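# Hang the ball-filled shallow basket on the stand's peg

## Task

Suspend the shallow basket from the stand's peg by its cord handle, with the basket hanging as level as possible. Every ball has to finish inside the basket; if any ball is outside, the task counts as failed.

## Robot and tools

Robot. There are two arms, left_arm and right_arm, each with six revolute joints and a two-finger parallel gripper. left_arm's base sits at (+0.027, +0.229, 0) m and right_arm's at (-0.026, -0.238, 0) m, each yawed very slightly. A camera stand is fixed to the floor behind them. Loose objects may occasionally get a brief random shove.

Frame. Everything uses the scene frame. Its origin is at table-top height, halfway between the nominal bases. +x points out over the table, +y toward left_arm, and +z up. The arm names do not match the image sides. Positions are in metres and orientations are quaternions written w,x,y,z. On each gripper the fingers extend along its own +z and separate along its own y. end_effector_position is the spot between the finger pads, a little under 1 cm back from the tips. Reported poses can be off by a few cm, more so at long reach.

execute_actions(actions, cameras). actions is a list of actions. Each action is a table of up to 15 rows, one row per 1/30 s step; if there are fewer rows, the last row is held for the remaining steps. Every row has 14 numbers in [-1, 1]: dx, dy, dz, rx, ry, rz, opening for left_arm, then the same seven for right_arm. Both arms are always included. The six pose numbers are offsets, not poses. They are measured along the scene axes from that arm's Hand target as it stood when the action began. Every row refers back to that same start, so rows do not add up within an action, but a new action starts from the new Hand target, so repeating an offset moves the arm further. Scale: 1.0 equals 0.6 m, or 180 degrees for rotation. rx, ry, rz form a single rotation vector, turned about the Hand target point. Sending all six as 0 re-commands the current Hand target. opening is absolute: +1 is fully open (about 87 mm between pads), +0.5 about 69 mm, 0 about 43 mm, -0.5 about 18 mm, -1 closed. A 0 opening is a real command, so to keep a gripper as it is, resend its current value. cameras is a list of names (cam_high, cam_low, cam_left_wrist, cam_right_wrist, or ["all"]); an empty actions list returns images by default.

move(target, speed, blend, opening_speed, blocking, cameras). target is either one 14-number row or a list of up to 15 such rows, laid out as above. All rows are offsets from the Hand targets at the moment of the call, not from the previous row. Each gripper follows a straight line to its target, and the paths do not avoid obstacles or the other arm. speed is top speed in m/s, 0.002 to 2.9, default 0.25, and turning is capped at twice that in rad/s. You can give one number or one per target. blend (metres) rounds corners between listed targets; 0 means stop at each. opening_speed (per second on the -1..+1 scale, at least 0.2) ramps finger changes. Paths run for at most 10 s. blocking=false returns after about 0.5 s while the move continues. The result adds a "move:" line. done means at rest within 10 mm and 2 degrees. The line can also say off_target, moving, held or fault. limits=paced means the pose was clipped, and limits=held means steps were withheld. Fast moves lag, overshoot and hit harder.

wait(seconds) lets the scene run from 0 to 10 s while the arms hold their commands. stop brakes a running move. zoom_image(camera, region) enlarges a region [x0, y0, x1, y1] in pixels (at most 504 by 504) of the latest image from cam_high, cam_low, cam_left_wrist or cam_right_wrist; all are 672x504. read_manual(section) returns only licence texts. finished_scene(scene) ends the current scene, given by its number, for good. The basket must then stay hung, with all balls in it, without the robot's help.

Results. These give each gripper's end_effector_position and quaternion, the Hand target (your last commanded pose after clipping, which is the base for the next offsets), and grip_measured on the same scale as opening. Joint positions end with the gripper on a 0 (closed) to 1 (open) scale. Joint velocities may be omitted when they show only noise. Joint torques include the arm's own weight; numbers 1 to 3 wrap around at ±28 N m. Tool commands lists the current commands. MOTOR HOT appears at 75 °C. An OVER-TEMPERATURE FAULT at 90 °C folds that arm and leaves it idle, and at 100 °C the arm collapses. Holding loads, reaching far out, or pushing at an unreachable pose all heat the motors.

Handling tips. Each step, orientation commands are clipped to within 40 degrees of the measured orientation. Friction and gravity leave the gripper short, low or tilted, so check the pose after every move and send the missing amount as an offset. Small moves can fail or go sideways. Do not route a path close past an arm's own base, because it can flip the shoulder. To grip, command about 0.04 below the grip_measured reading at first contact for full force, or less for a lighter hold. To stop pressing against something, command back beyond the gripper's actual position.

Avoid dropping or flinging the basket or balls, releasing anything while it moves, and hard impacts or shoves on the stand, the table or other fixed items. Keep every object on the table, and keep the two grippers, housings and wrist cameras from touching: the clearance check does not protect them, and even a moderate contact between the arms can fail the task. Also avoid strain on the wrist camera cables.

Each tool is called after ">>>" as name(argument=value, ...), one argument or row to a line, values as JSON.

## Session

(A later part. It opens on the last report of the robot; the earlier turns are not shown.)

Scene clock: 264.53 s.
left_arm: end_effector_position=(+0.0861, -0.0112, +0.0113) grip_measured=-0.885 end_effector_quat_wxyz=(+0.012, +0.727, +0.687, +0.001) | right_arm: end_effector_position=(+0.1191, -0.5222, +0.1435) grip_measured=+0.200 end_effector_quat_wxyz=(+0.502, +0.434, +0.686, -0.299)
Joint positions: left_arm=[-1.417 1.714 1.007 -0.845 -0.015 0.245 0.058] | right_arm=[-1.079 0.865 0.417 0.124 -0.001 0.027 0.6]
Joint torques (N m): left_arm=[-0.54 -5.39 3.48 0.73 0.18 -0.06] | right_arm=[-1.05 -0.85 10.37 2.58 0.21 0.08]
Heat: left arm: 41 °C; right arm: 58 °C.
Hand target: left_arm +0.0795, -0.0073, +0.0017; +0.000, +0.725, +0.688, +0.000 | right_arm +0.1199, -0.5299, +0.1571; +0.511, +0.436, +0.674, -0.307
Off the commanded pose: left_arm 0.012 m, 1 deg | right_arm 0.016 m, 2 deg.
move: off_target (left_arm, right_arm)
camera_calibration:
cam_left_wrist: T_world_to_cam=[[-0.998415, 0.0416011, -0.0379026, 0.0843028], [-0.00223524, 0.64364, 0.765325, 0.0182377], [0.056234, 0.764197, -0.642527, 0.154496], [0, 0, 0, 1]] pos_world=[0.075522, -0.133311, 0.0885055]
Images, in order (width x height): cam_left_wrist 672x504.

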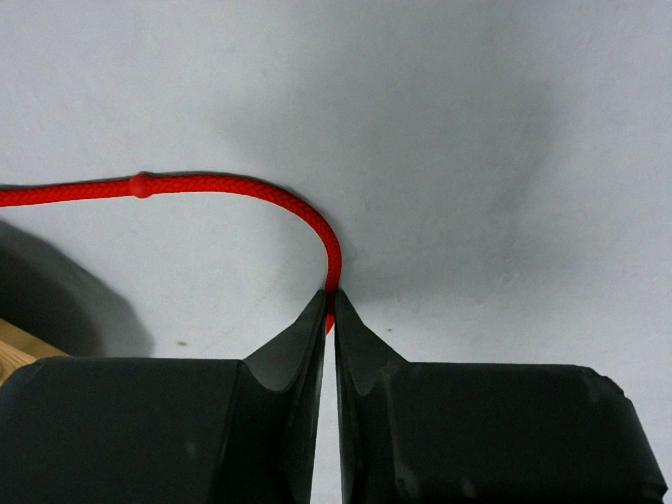

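>>> move(
  target=[
    [0.033,0.003,0.217,0,0,0,-1,0,0,0,0,0,0,0.2],
    [0.142,0.005,0.333,-0.0043,-0.0832,0,-1,0,0,0,0,0,0,0.2],
    [0.2925,0.007,0.422,-0.0087,-0.1664,0,-1,0,0,0,0,0,0,0.2],
    [0.2925,0.007,0.492,-0.0087,-0.1664,0,-1,0,0,0,0,0,0,0.2],
  ],
  cameras=["cam_high","cam_low","cam_left_wrist"],
  speed=[0.15,0.15,0.12,0.04],
  blend=[0.03,0.03,0.01,0],
)

>>> zoom_image(
  camera="cam_low",
  region=[340, 180, 430, 280],
)

>>> zoom_image(
  camera="cam_high",
  region=[260, 170, 400, 310],
)

Scene clock: 280.90 s.
left_arm: end_effector_position=(+0.2525, -0.0056, +0.2854) grip_measured=-0.885 end_effector_quat_wxyz=(+0.210, +0.703, +0.659, +0.165) | right_arm: end_effector_position=(+0.1191, -0.5222, +0.1435) grip_measured=+0.200 end_effector_quat_wxyz=(+0.502, +0.434, +0.686, -0.299)
Joint positions: left_arm=[-1.138 1.705 2.018 -1.548 -0.433 0.605 0.058] | right_arm=[-1.079 0.865 0.417 0.124 -0.001 0.027 0.6]
Joint torques (N m): left_arm=[0.03 -7.45 7.95 1.02 -0.45 0.2] | right_arm=[-0.64 -0.8 10.15 2.48 0.19 0.13]
Heat: left arm: 40 °C; right arm: 59 °C.
Hand target: left_arm +0.2549, -0.0032, +0.2968; +0.187, +0.701, +0.665, +0.178 | right_arm +0.1199, -0.5299, +0.1571; +0.511, +0.436, +0.674, -0.307
Off the commanded pose: left_arm 0.012 m, 3 deg | right_arm 0.016 m, 2 deg.
joint sent to its limit (left arm) — joint 4 (wrist pitch), lower limit. The joint targets are off in orientation, not in position.
move: off_target (left_arm, right_arm)
camera_calibration:
cam_left_wrist: T_world_to_cam=[[-0.848587, 0.0259876, -0.528418, 0.362704], [-0.367383, 0.689764, 0.623903, -0.0619118], [0.380697, 0.723567, -0.575777, 0.215721], [0, 0, 0, 1]] pos_world=[0.202916, -0.12281, 0.354493]
Images, in order (width x height): cam_high 672x504, cam_low 672x504, cam_left_wrist 672x504.

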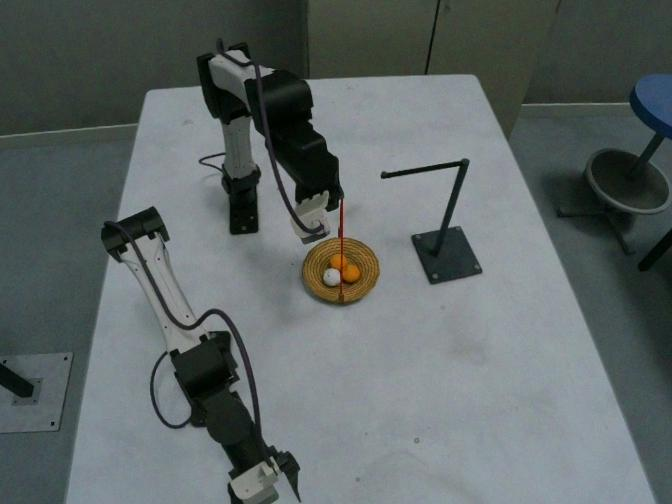

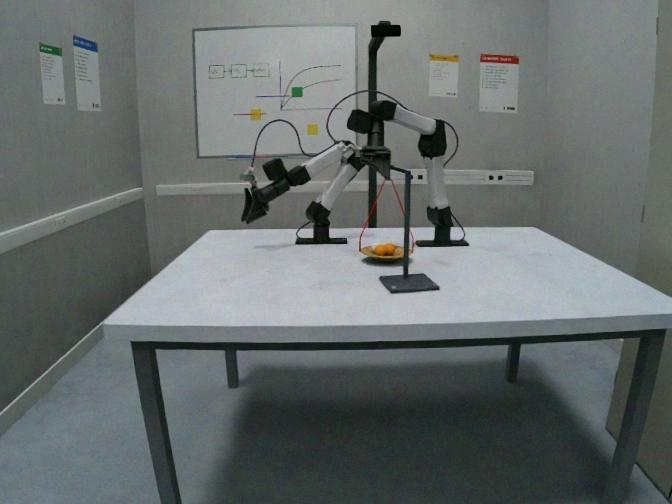

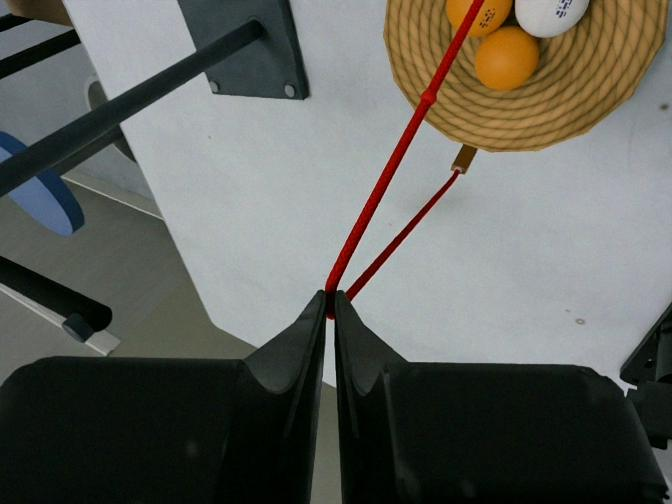

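Scaled by 5.040 from the camera's 672x504 image, which has a finer 960x720 frame.

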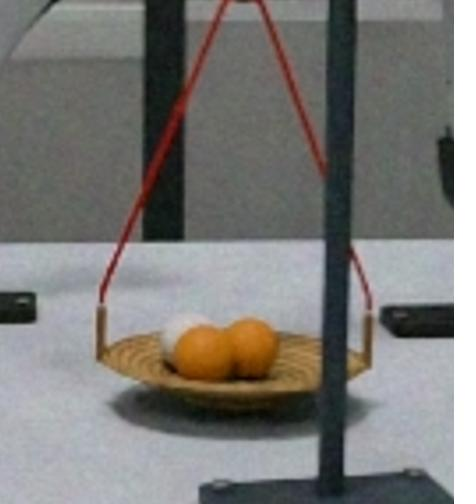

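Scaled by 3.600 from the camera's 672x504 image, which has a finer 960x720 frame.

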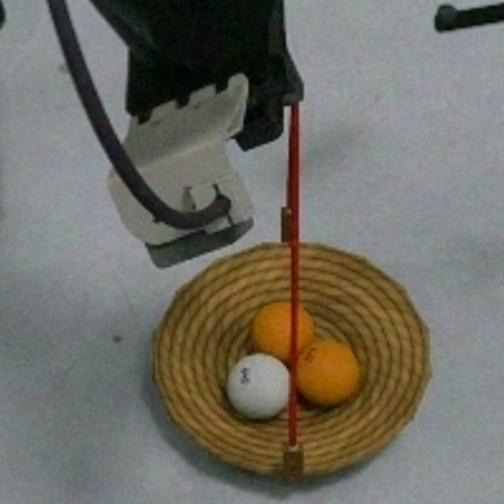

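>>> move(
  target=[
    [0.01,0.005,0.07,-0.0001,-0.05,0.016,-1,0,0,0,0,0,0,0.2],
    [0.062,0.0237,0.142,-0.0003,-0.1007,0.0329,-1,0,0,0,0,0,0,0.2],
  ],
  cameras=["cam_high","cam_low","cam_left_wrist"],
  speed=0.08,
  blend=[0.02,0],
)

>>> zoom_image(
  camera="cam_high",
  region=[300, 120, 480, 300],
)

>>> zoom_image(
  camera="cam_low",
  region=[340, 130, 430, 260],
)

>>> zoom_image(
  camera="cam_low",
  region=[370, 140, 420, 180],
)

Scene clock: 304.10 s.
left_arm: end_effector_position=(+0.2868, +0.0093, +0.3759) grip_measured=-0.885 end_effector_quat_wxyz=(+0.328, +0.635, +0.641, +0.279) | right_arm: end_effector_position=(+0.1191, -0.5222, +0.1435) grip_measured=+0.200 end_effector_quat_wxyz=(+0.502, +0.434, +0.686, -0.299)
Joint positions: left_arm=[-1.152 1.728 2.268 -1.553 -0.736 0.663 0.058] | right_arm=[-1.079 0.865 0.417 0.124 -0.001 0.027 0.6]
Joint torques (N m): left_arm=[0.69 -5.11 7.32 1.42 -0.63 0.21] | right_arm=[-0.91 -0.76 10.35 2.49 0.16 0.11]
Heat: left arm: 41 °C; right arm: 59 °C.
Hand target: left_arm +0.2922, +0.0112, +0.3821; +0.280, +0.629, +0.663, +0.295 | right_arm +0.1199, -0.5299, +0.1571; +0.511, +0.436, +0.674, -0.307
Off the commanded pose: left_arm 0.008 m, 6 deg | right_arm 0.016 m, 2 deg.
joint sent to its limit (left arm) — joint 4 (wrist pitch), lower limit. The joint targets are off in orientation, not in position.
move: off_target (left_arm, right_arm)
camera_calibration:
cam_left_wrist: T_world_to_cam=[[-0.616376, -0.0536128, -0.785625, 0.470095], [-0.603028, 0.673727, 0.42714, 0.0256394], [0.506397, 0.737033, -0.4476, 0.159618], [0, 0, 0, 1]] pos_world=[0.224387, -0.109715, 0.429812]
Images, in order (width x height): cam_high 672x504, cam_low 672x504, cam_left_wrist 672x504.

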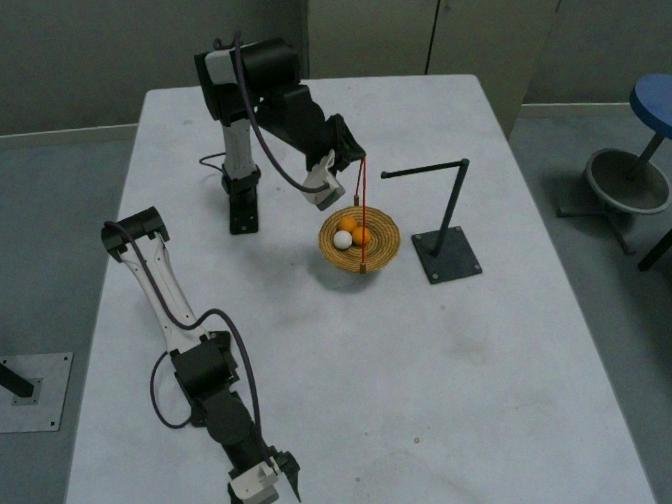

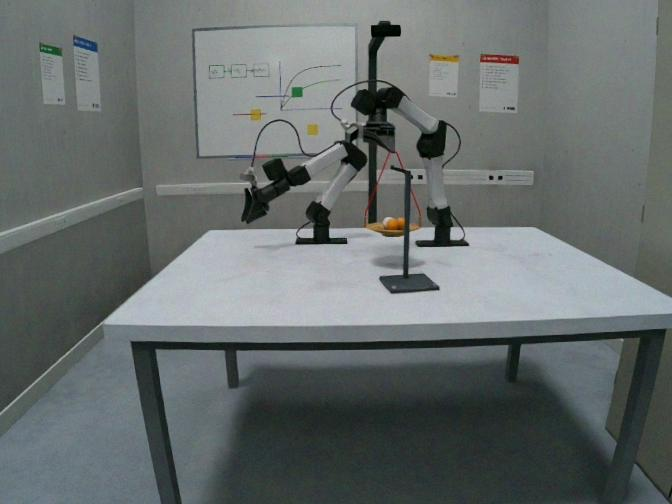

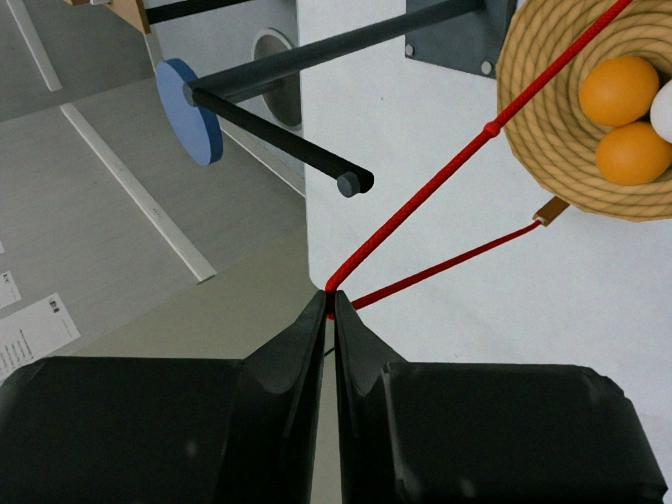

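Scaled by 2.800 from the camera's 672x504 image, which has a finer 960x720 frame.

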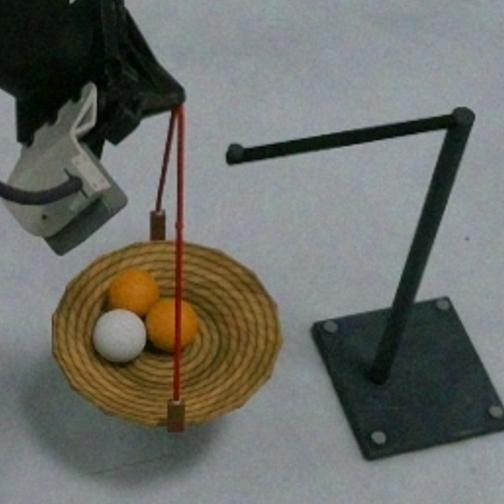

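Scaled by 3.877 from the camera's 672x504 image, which has a finer 960x720 frame.

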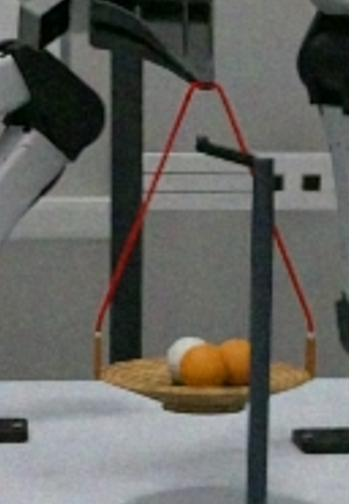

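Scaled by 10.080 from the camera's 672x504 image, which has a finer 960x720 frame.

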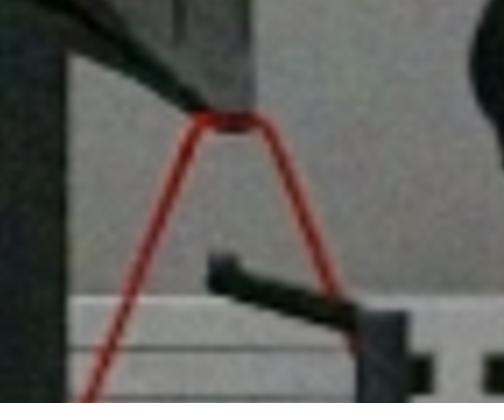

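>>> move(
  target=[
    [0.038,-0.022,0.003,0,0,0,-1,0,0,0,0,0,0,0.2],
    [0.1525,-0.0025,0.005,0,0,0,-1,0,0,0,0,0,0,0.2],
  ],
  cameras=["cam_high","cam_low","cam_left_wrist"],
  speed=0.06,
  blend=[0.01,0],
)

>>> zoom_image(
  camera="cam_high",
  region=[340, 120, 480, 260],
)

>>> zoom_image(
  camera="cam_low",
  region=[340, 130, 430, 260],
)

>>> zoom_image(
  camera="cam_low",
  region=[370, 140, 420, 180],
)

Scene clock: 339.37 s.
left_arm: end_effector_position=(+0.3797, +0.0117, +0.3846) grip_measured=-0.885 end_effector_quat_wxyz=(+0.317, +0.626, +0.645, +0.303) | right_arm: end_effector_position=(+0.1191, -0.5222, +0.1435) grip_measured=+0.200 end_effector_quat_wxyz=(+0.502, +0.434, +0.686, -0.299)
Joint positions: left_arm=[-0.912 2.024 2.7 -1.558 -0.646 0.902 0.058] | right_arm=[-1.079 0.865 0.417 0.124 -0.001 0.027 0.6]
Joint torques (N m): left_arm=[0.51 -7.17 6.79 1.67 -0.27 0.2] | right_arm=[-0.96 -0.68 10.17 2.46 0.22 0.03]
Heat: left arm: 46 °C; right arm: 60 °C.
Hand target: left_arm +0.3836, +0.0096, +0.3850; +0.280, +0.629, +0.663, +0.295 | right_arm +0.1199, -0.5299, +0.1571; +0.511, +0.436, +0.674, -0.307
Off the commanded pose: left_arm 0.004 m, 5 deg | right_arm 0.016 m, 2 deg.
joint sent to its limit (left arm) — joint 4 (wrist pitch), lower limit. The joint targets are off in orientation, not in position.
move: off_target (left_arm, right_arm)
camera_calibration:
cam_left_wrist: T_world_to_cam=[[-0.600535, -0.0485997, -0.79812, 0.533106], [-0.636008, 0.633985, 0.439951, 0.0843707], [0.484615, 0.771817, -0.41164, 0.108773], [0, 0, 0, 1]] pos_world=[0.321096, -0.111534, 0.433139]
Images, in order (width x height): cam_high 672x504, cam_low 672x504, cam_left_wrist 672x504.

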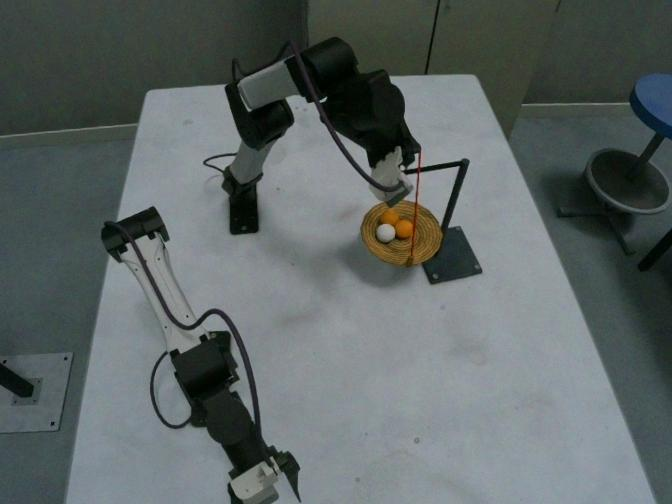

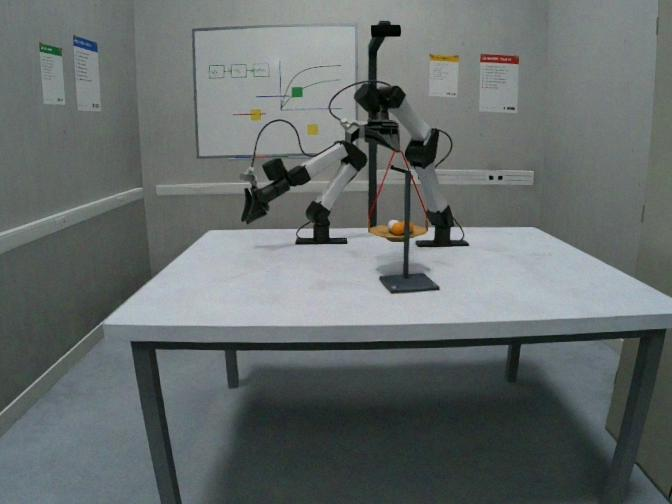

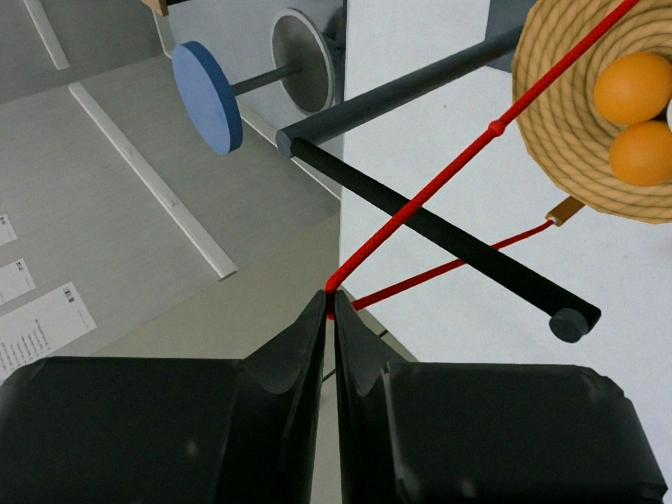

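Scaled by 3.600 from the camera's 672x504 image, which has a finer 960x720 frame.

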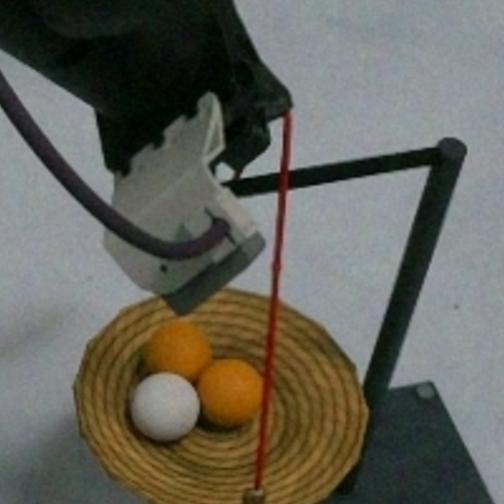

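Scaled by 3.877 from the camera's 672x504 image, which has a finer 960x720 frame.

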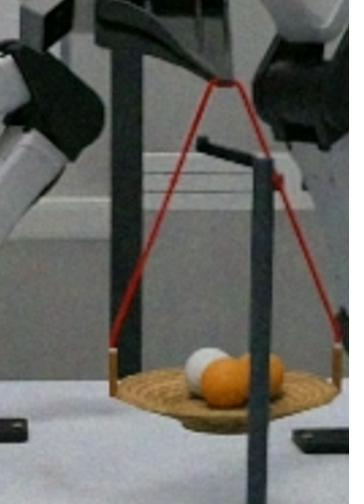

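Scaled by 10.080 from the camera's 672x504 image, which has a finer 960x720 frame.

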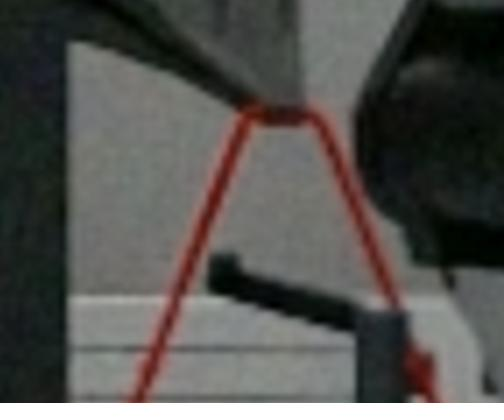

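>>> move(
  target=[-0.02,-0.005,-0.03,0,0,0,-1,0,0,0,0,0,0,0.2],
  cameras=["cam_high","cam_low","cam_left_wrist"],
  speed=0.03,
)

>>> zoom_image(
  camera="cam_high",
  region=[340, 120, 480, 260],
)

>>> zoom_image(
  camera="cam_low",
  region=[370, 140, 420, 180],
)

Scene clock: 357.40 s.
left_arm: end_effector_position=(+0.3757, +0.0041, +0.3617) grip_measured=-0.885 end_effector_quat_wxyz=(+0.290, +0.632, +0.654, +0.296) | right_arm: end_effector_position=(+0.1191, -0.5222, +0.1435) grip_measured=+0.200 end_effector_quat_wxyz=(+0.502, +0.434, +0.686, -0.299)
Joint positions: left_arm=[-0.929 2.024 2.618 -1.558 -0.645 0.851 0.058] | right_arm=[-1.079 0.865 0.417 0.124 -0.001 0.027 0.6]
Joint torques (N m): left_arm=[-0.27 -10.69 4.19 1.56 -0.36 -0.02] | right_arm=[-0.96 -0.54 10.35 2.49 0.16 0.15]
Heat: left arm: 46 °C; right arm: 61 °C.
Hand target: left_arm +0.3717, +0.0067, +0.3671; +0.280, +0.629, +0.663, +0.295 | right_arm +0.1199, -0.5299, +0.1571; +0.511, +0.436, +0.674, -0.307
Off the commanded pose: left_arm 0.007 m, 2 deg | right_arm 0.016 m, 2 deg.
joint sent to its limit (left arm) — joint 4 (wrist pitch), lower limit. The joint targets still meet the commanded pose.
move: off_target (right_arm)
camera_calibration:
cam_left_wrist: T_world_to_cam=[[-0.640755, -0.0382934, -0.76679, 0.515781], [-0.620761, 0.613536, 0.488088, 0.0736537], [0.451762, 0.788738, -0.416897, 0.121272], [0, 0, 0, 1]] pos_world=[0.321424, -0.12109, 0.410104]
Images, in order (width x height): cam_high 672x504, cam_low 672x504, cam_left_wrist 672x504.

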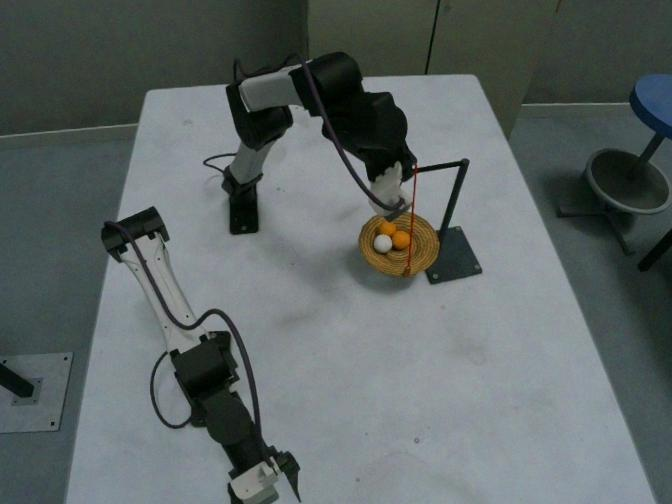

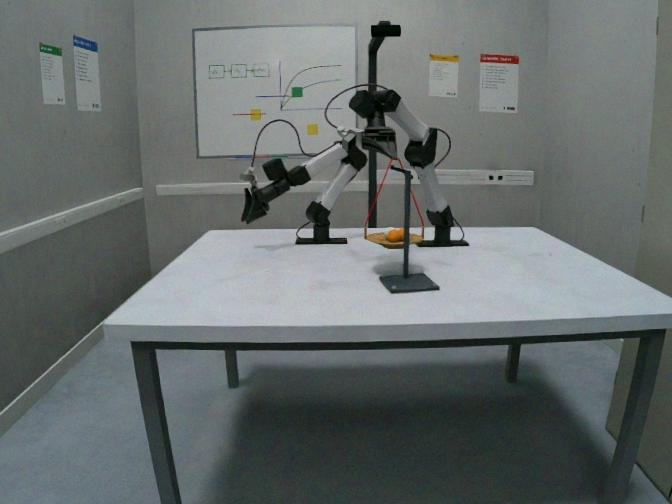

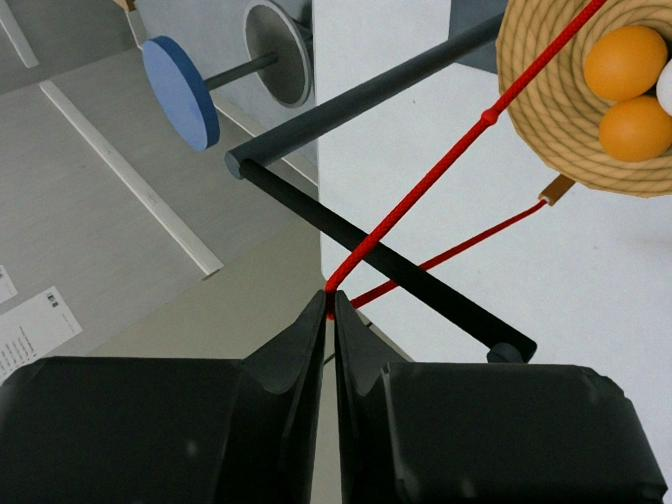

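Scaled by 3.600 from the camera's 672x504 image, which has a finer 960x720 frame.

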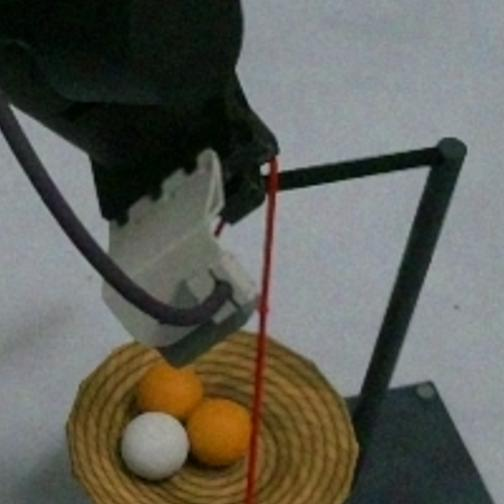

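Scaled by 10.080 from the camera's 672x504 image, which has a finer 960x720 frame.

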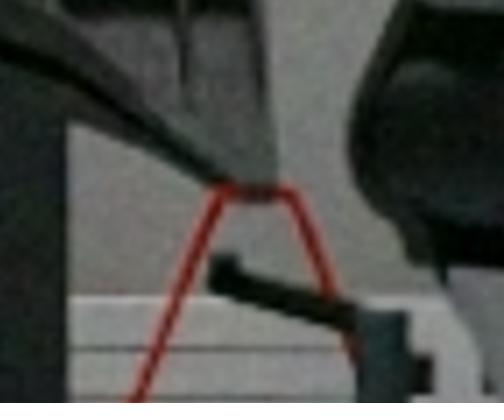

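>>> move(
  target=[-0.011,0.009,-0.026,0,0,0,-1,0,0,0,0,0,0,0.2],
  cameras=["cam_high","cam_low","cam_left_wrist"],
  speed=0.03,
)

>>> zoom_image(
  camera="cam_high",
  region=[340, 120, 480, 260],
)

>>> zoom_image(
  camera="cam_low",
  region=[370, 140, 420, 180],
)

Scene clock: 366.47 s.
left_arm: end_effector_position=(+0.3722, +0.0065, +0.3390) grip_measured=-0.885 end_effector_quat_wxyz=(+0.261, +0.638, +0.659, +0.299) | right_arm: end_effector_position=(+0.1191, -0.5222, +0.1435) grip_measured=+0.200 end_effector_quat_wxyz=(+0.502, +0.434, +0.686, -0.299)
Joint positions: left_arm=[-0.932 1.973 2.446 -1.509 -0.65 0.825 0.057] | right_arm=[-1.079 0.865 0.417 0.124 -0.001 0.027 0.6]
Joint torques (N m): left_arm=[-0.2 -12.9 4.19 1.52 -0.29 -0.09] | right_arm=[-0.8 -0.42 10.35 2.46 0.16 0.08]
Heat: left arm: 44 °C; right arm: 61 °C.
Hand target: left_arm +0.3651, +0.0120, +0.3514; +0.280, +0.629, +0.662, +0.295 | right_arm +0.1199, -0.5299, +0.1571; +0.511, +0.436, +0.674, -0.307
Off the commanded pose: left_arm 0.015 m, 3 deg | right_arm 0.016 m, 2 deg.
move: off_target (left_arm, right_arm)
camera_calibration:
cam_left_wrist: T_world_to_cam=[[-0.671384, -0.0197385, -0.740847, 0.498676], [-0.609821, 0.582773, 0.537116, 0.060707], [0.421144, 0.812395, -0.403302, 0.118156], [0, 0, 0, 1]] pos_world=[0.322063, -0.121525, 0.384488]
Images, in order (width x height): cam_high 672x504, cam_low 672x504, cam_left_wrist 672x504.

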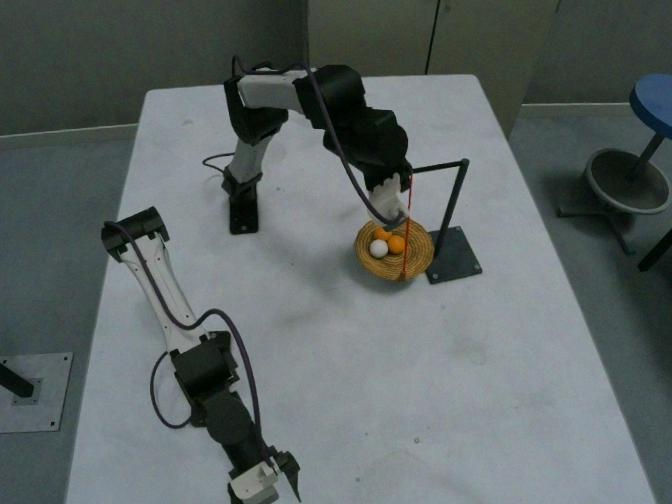

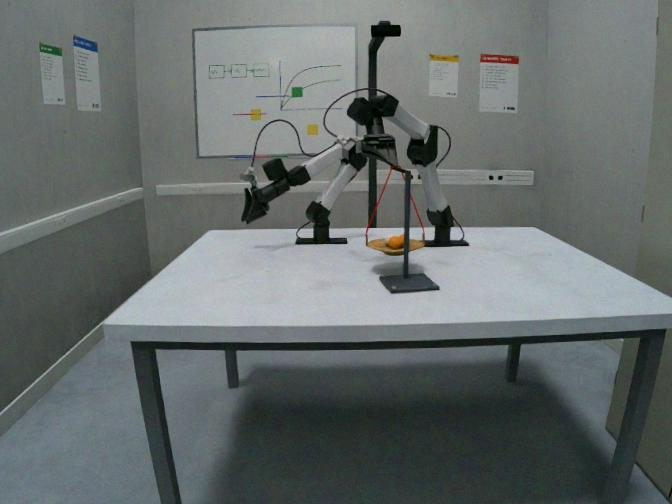

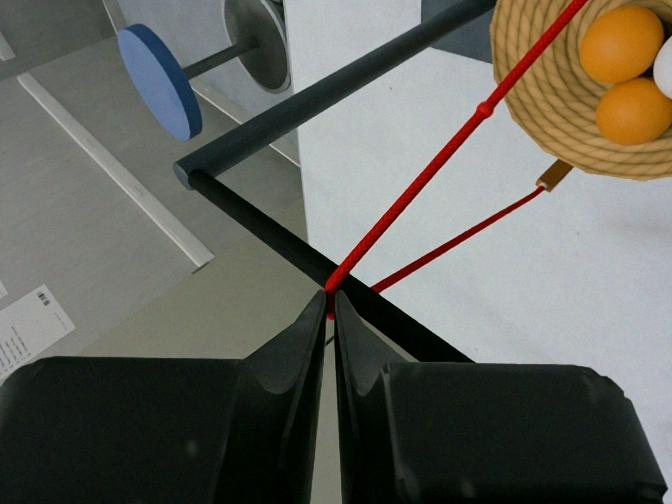

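Scaled by 3.600 from the camera's 672x504 image, which has a finer 960x720 frame.

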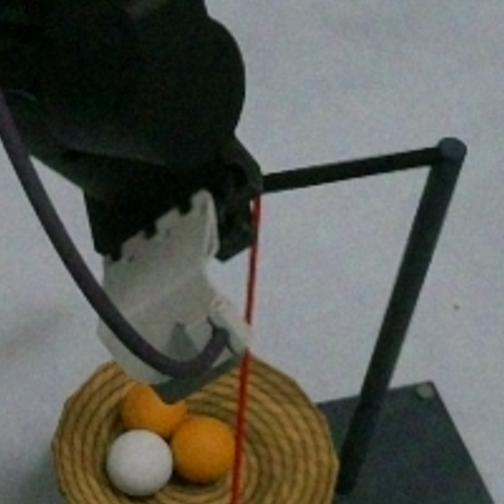

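Scaled by 10.080 from the camera's 672x504 image, which has a finer 960x720 frame.

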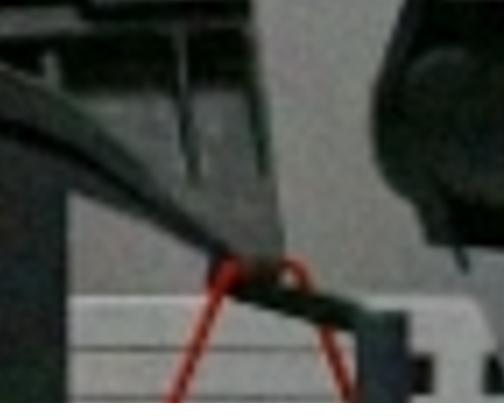

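>>> move(
  target=[0.008,-0.006,-0.021,0,0,0,-1,0,0,0,0,0,0,0.2],
  cameras=["cam_low","cam_left_wrist"],
  speed=0.03,
)

>>> zoom_image(
  camera="cam_low",
  region=[370, 140, 420, 180],
)

>>> zoom_image(
  camera="cam_left_wrist",
  region=[230, 160, 450, 340],
)

Scene clock: 379.70 s.
left_arm: end_effector_position=(+0.3733, +0.0076, +0.3379) grip_measured=-0.885 end_effector_quat_wxyz=(+0.274, +0.630, +0.661, +0.303) | right_arm: end_effector_position=(+0.1191, -0.5222, +0.1435) grip_measured=+0.200 end_effector_quat_wxyz=(+0.502, +0.434, +0.686, -0.299)
Joint positions: left_arm=[-0.932 1.923 2.346 -1.43 -0.663 0.825 0.057] | right_arm=[-1.079 0.865 0.417 0.124 -0.001 0.027 0.6]
Joint torques (N m): left_arm=[0.12 -10.78 3.77 1.59 -0.14 -0.04] | right_arm=[-0.85 -0.81 10.52 2.42 0.16 0.08]
Heat: left arm: 43 °C; right arm: 61 °C.
Hand target: left_arm +0.3698, +0.0084, +0.3389; +0.280, +0.629, +0.662, +0.295 | right_arm +0.1199, -0.5299, +0.1571; +0.511, +0.436, +0.674, -0.307
Off the commanded pose: left_arm 0.004 m, 1 deg | right_arm 0.016 m, 2 deg.
move: off_target (right_arm)
camera_calibration:
cam_left_wrist: T_world_to_cam=[[-0.651345, -0.0362098, -0.757917, 0.497024], [-0.627821, 0.586682, 0.511513, 0.0765505], [0.426135, 0.809007, -0.404866, 0.114988], [0, 0, 0, 1]] pos_world=[0.322794, -0.11994, 0.384102]
Images, in order (width x height): cam_low 672x504, cam_left_wrist 672x504.

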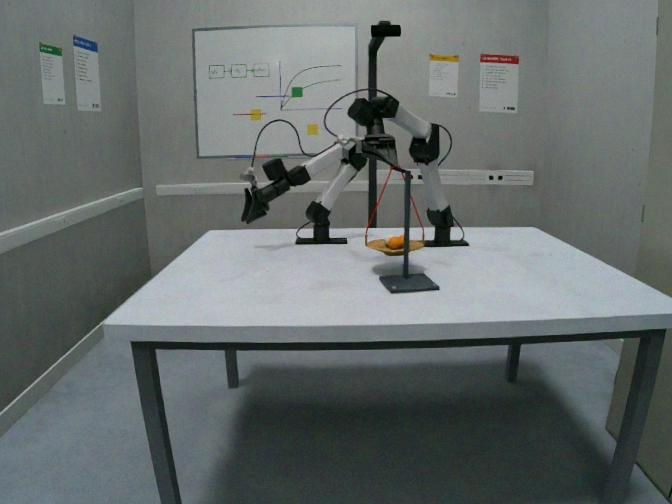

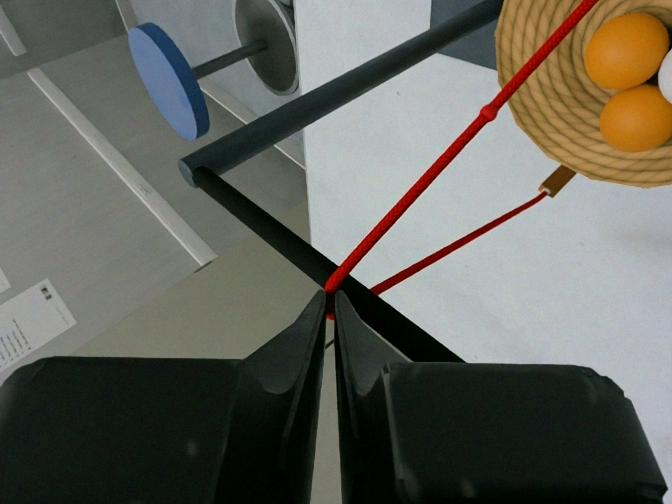

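Scaled by 10.080 from the camera's 672x504 image, which has a finer 960x720 frame.

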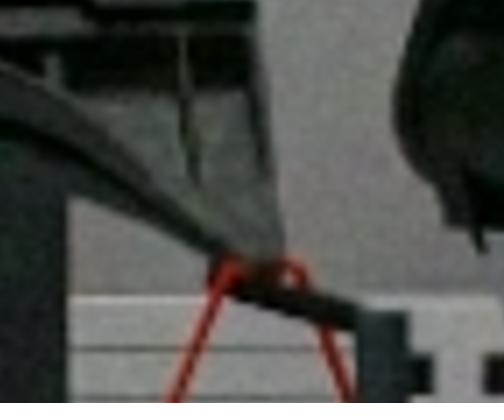

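Scaled by 2.291 from the camera's 672x504 image, which has a finer 960x720 frame.

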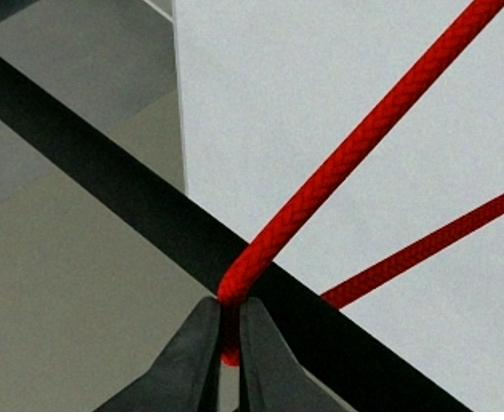

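>>> move(
  target=[0,0,0,0,0,0,-0.74,0,0,0,0,0,0,0.2],
  cameras=["cam_low","cam_left_wrist"],
  speed=0.03,
  opening_speed=0.2,
)

>>> zoom_image(
  camera="cam_low",
  region=[340, 130, 430, 260],
)

>>> zoom_image(
  camera="cam_left_wrist",
  region=[230, 160, 450, 340],
)

Scene clock: 386.10 s.
left_arm: end_effector_position=(+0.3745, +0.0073, +0.3392) grip_measured=-0.741 end_effector_quat_wxyz=(+0.278, +0.627, +0.661, +0.305) | right_arm: end_effector_position=(+0.1191, -0.5222, +0.1435) grip_measured=+0.200 end_effector_quat_wxyz=(+0.502, +0.434, +0.686, -0.299)
Joint positions: left_arm=[-0.932 1.923 2.346 -1.422 -0.669 0.825 0.13] | right_arm=[-1.079 0.865 0.417 0.124 -0.001 0.027 0.6]
Joint torques (N m): left_arm=[0.12 -10.81 3.75 1.53 -0.08 -0.04] | right_arm=[-0.99 -0.88 10.35 2.47 0.2 0.09]
Heat: left arm: 42 °C; right arm: 61 °C.
Hand target: left_arm +0.3698, +0.0084, +0.3388; +0.280, +0.629, +0.662, +0.295 | right_arm +0.1199, -0.5299, +0.1571; +0.511, +0.436, +0.674, -0.307
Off the commanded pose: left_arm 0.005 m, 1 deg | right_arm 0.016 m, 2 deg.
move: off_target (right_arm)
camera_calibration:
cam_left_wrist: T_world_to_cam=[[-0.644258, -0.0406264, -0.763728, 0.498136], [-0.634385, 0.586151, 0.503968, 0.081785], [0.427185, 0.809183, -0.403405, 0.114486], [0, 0, 0, 1]] pos_world=[0.323904, -0.120341, 0.385408]
Images, in order (width x height): cam_low 672x504, cam_left_wrist 672x504.

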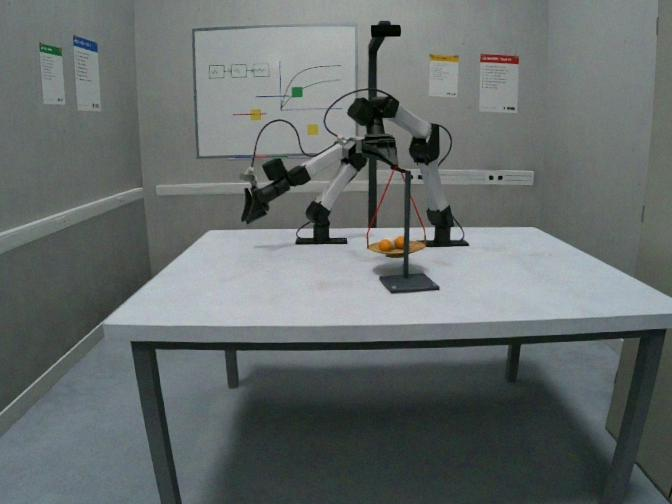

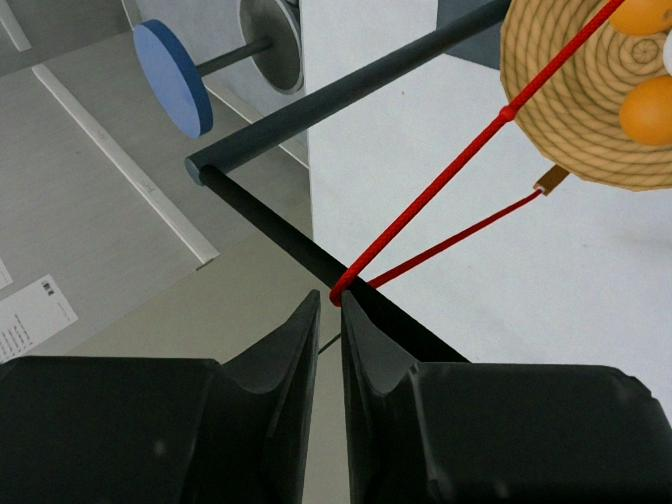

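Scaled by 3.877 from the camera's 672x504 image, which has a finer 960x720 frame.

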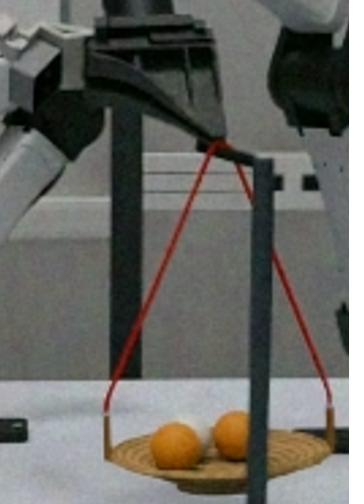

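Scaled by 2.291 from the camera's 672x504 image, which has a finer 960x720 frame.

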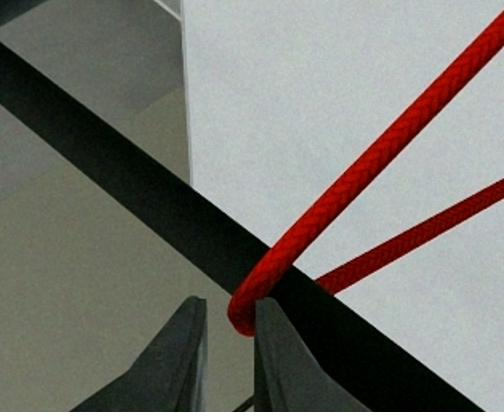

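>>> move(
  target=[-0.05,-0.003,0.09,0,0,0,-0.74,0,0,0,0,0,0,0.2],
  cameras=["cam_low","cam_left_wrist"],
  speed=0.04,
)

>>> zoom_image(
  camera="cam_low",
  region=[340, 130, 430, 260],
)

Scene clock: 396.67 s.
left_arm: end_effector_position=(+0.3453, -0.0014, +0.3780) grip_measured=-0.740 end_effector_quat_wxyz=(+0.316, +0.633, +0.641, +0.298) | right_arm: end_effector_position=(+0.1191, -0.5222, +0.1435) grip_measured=+0.200 end_effector_quat_wxyz=(+0.502, +0.434, +0.686, -0.299)
Joint positions: left_arm=[-1.015 1.928 2.527 -1.543 -0.694 0.812 0.13] | right_arm=[-1.079 0.865 0.417 0.124 -0.001 0.027 0.6]
Joint torques (N m): left_arm=[-0.18 -10.36 6.65 1.42 -0.46 0.16] | right_arm=[-1.06 -0.98 10.71 2.47 0.2 0.05]
Heat: left arm: 43 °C; right arm: 62 °C.
Hand target: left_arm +0.3398, +0.0067, +0.3930; +0.281, +0.629, +0.663, +0.295 | right_arm +0.1199, -0.5299, +0.1571; +0.511, +0.436, +0.674, -0.307
Off the commanded pose: left_arm 0.018 m, 5 deg | right_arm 0.016 m, 2 deg.
joint sent to its limit (left arm) — joint 4 (wrist pitch), lower limit. The joint targets are off in orientation, not in position.
move: off_target (left_arm, right_arm)
camera_calibration:
cam_left_wrist: T_world_to_cam=[[-0.60804, -0.0353761, -0.793118, 0.507218], [-0.621014, 0.643569, 0.447392, 0.0656886], [0.494599, 0.76457, -0.413285, 0.130026], [0, 0, 0, 1]] pos_world=[0.284892, -0.123745, 0.426633]
Images, in order (width x height): cam_low 672x504, cam_left_wrist 672x504.

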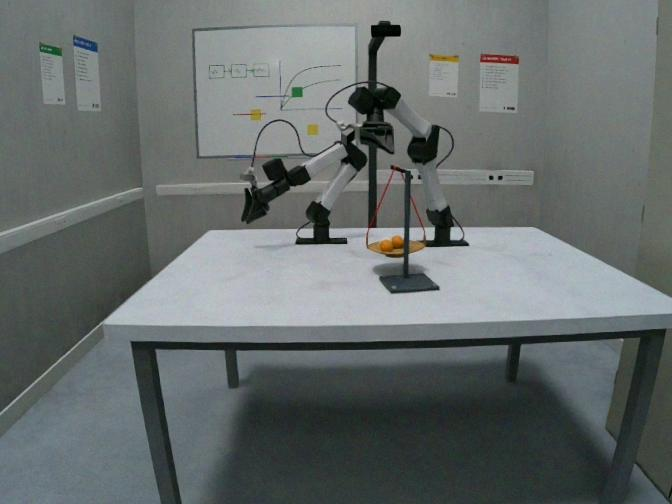

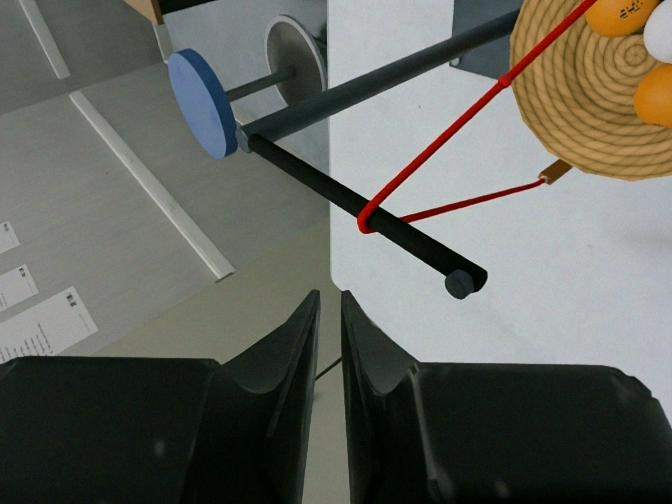

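Scaled by 3.877 from the camera's 672x504 image, which has a finer 960x720 frame.

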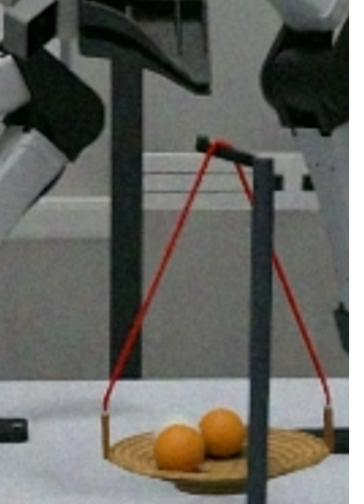

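>>> move(
  target=[-0.15,0.25,0,0,0,0.1,-0.74,0,0,0,0,0,0,0.2],
  cameras=["cam_high","cam_low"],
  speed=0.2,
)

>>> zoom_image(
  camera="cam_low",
  region=[340, 150, 440, 270],
)

>>> zoom_image(
  camera="cam_high",
  region=[350, 140, 490, 300],
)

Scene clock: 403.33 s.
left_arm: end_effector_position=(+0.2513, +0.1557, +0.3941) grip_measured=-0.740 end_effector_quat_wxyz=(+0.350, +0.533, +0.699, +0.325) | right_arm: end_effector_position=(+0.1191, -0.5222, +0.1435) grip_measured=+0.200 end_effector_quat_wxyz=(+0.502, +0.434, +0.686, -0.299)
Joint positions: left_arm=[-1.02 1.279 1.887 -1.553 -0.834 0.603 0.13] | right_arm=[-1.079 0.865 0.417 0.124 -0.001 0.027 0.6]
Joint torques (N m): left_arm=[-0.29 -2.17 3.84 1.5 -0.49 -0.08] | right_arm=[-0.76 -0.42 10.43 2.5 0.19 0.08]
Heat: left arm: 43 °C; right arm: 62 °C.
Hand target: left_arm +0.2498, +0.1567, +0.3930; +0.231, +0.517, +0.753, +0.335 | right_arm +0.1199, -0.5299, +0.1571; +0.511, +0.436, +0.674, -0.307
Off the commanded pose: left_arm 0.002 m, 15 deg | right_arm 0.016 m, 2 deg.
joint sent to its limit (left arm) — joint 4 (wrist pitch), lower limit. The joint targets are off in orientation, not in position.
move: off_target (left_arm, right_arm)
Images, in order (width x height): cam_high 672x504, cam_low 672x504.

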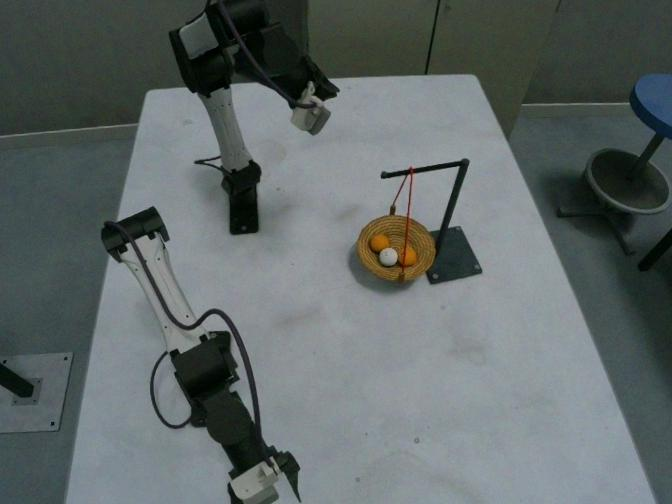

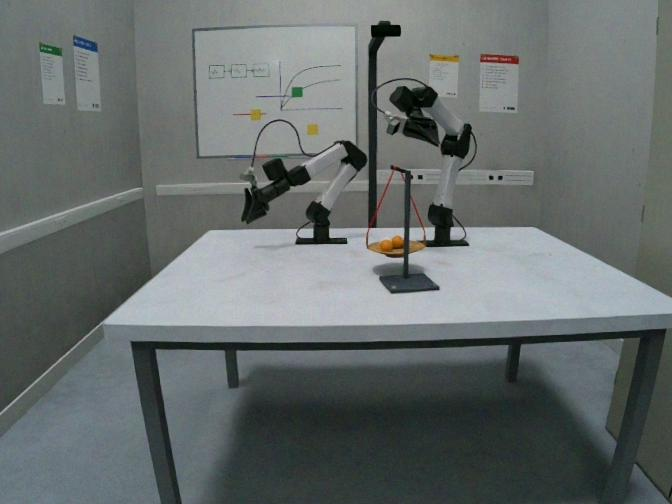

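Scaled by 4.200 from the camera's 672x504 image, which has a finer 960x720 frame.

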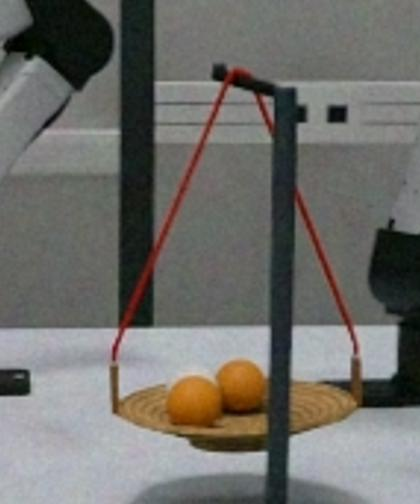

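Scaled by 3.150 from the camera's 672x504 image, which has a finer 960x720 frame.

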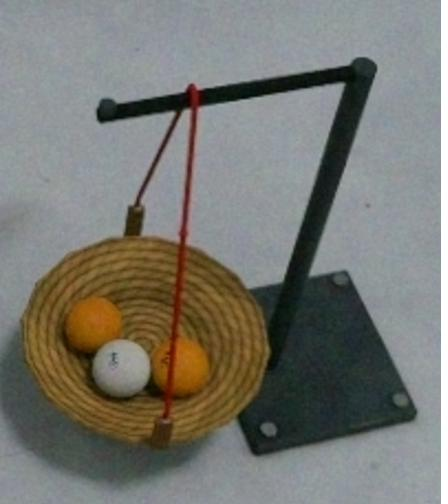

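>>> zoom_image(
  camera="cam_low",
  region=[360, 225, 430, 265],
)

>>> zoom_image(
  camera="cam_high",
  region=[350, 195, 440, 290],
)

Scaled by 7.200 from the camera's 672x504 image, which has a finer 960x720 frame.

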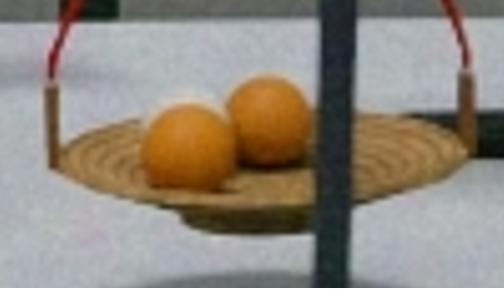

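Scaled by 5.305 from the camera's 672x504 image, which has a finer 960x720 frame.

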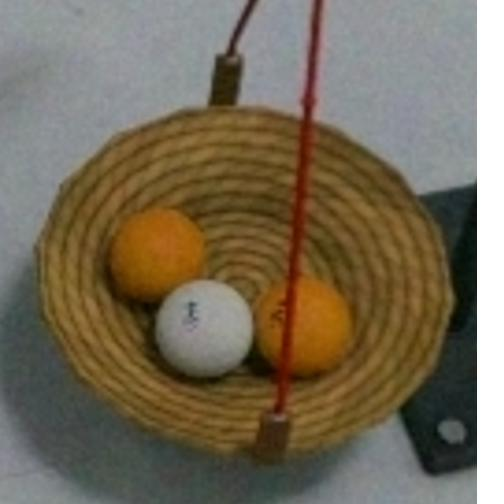

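>>> finished_scene(
  scene=2,
)

The scene is finished: the task was done.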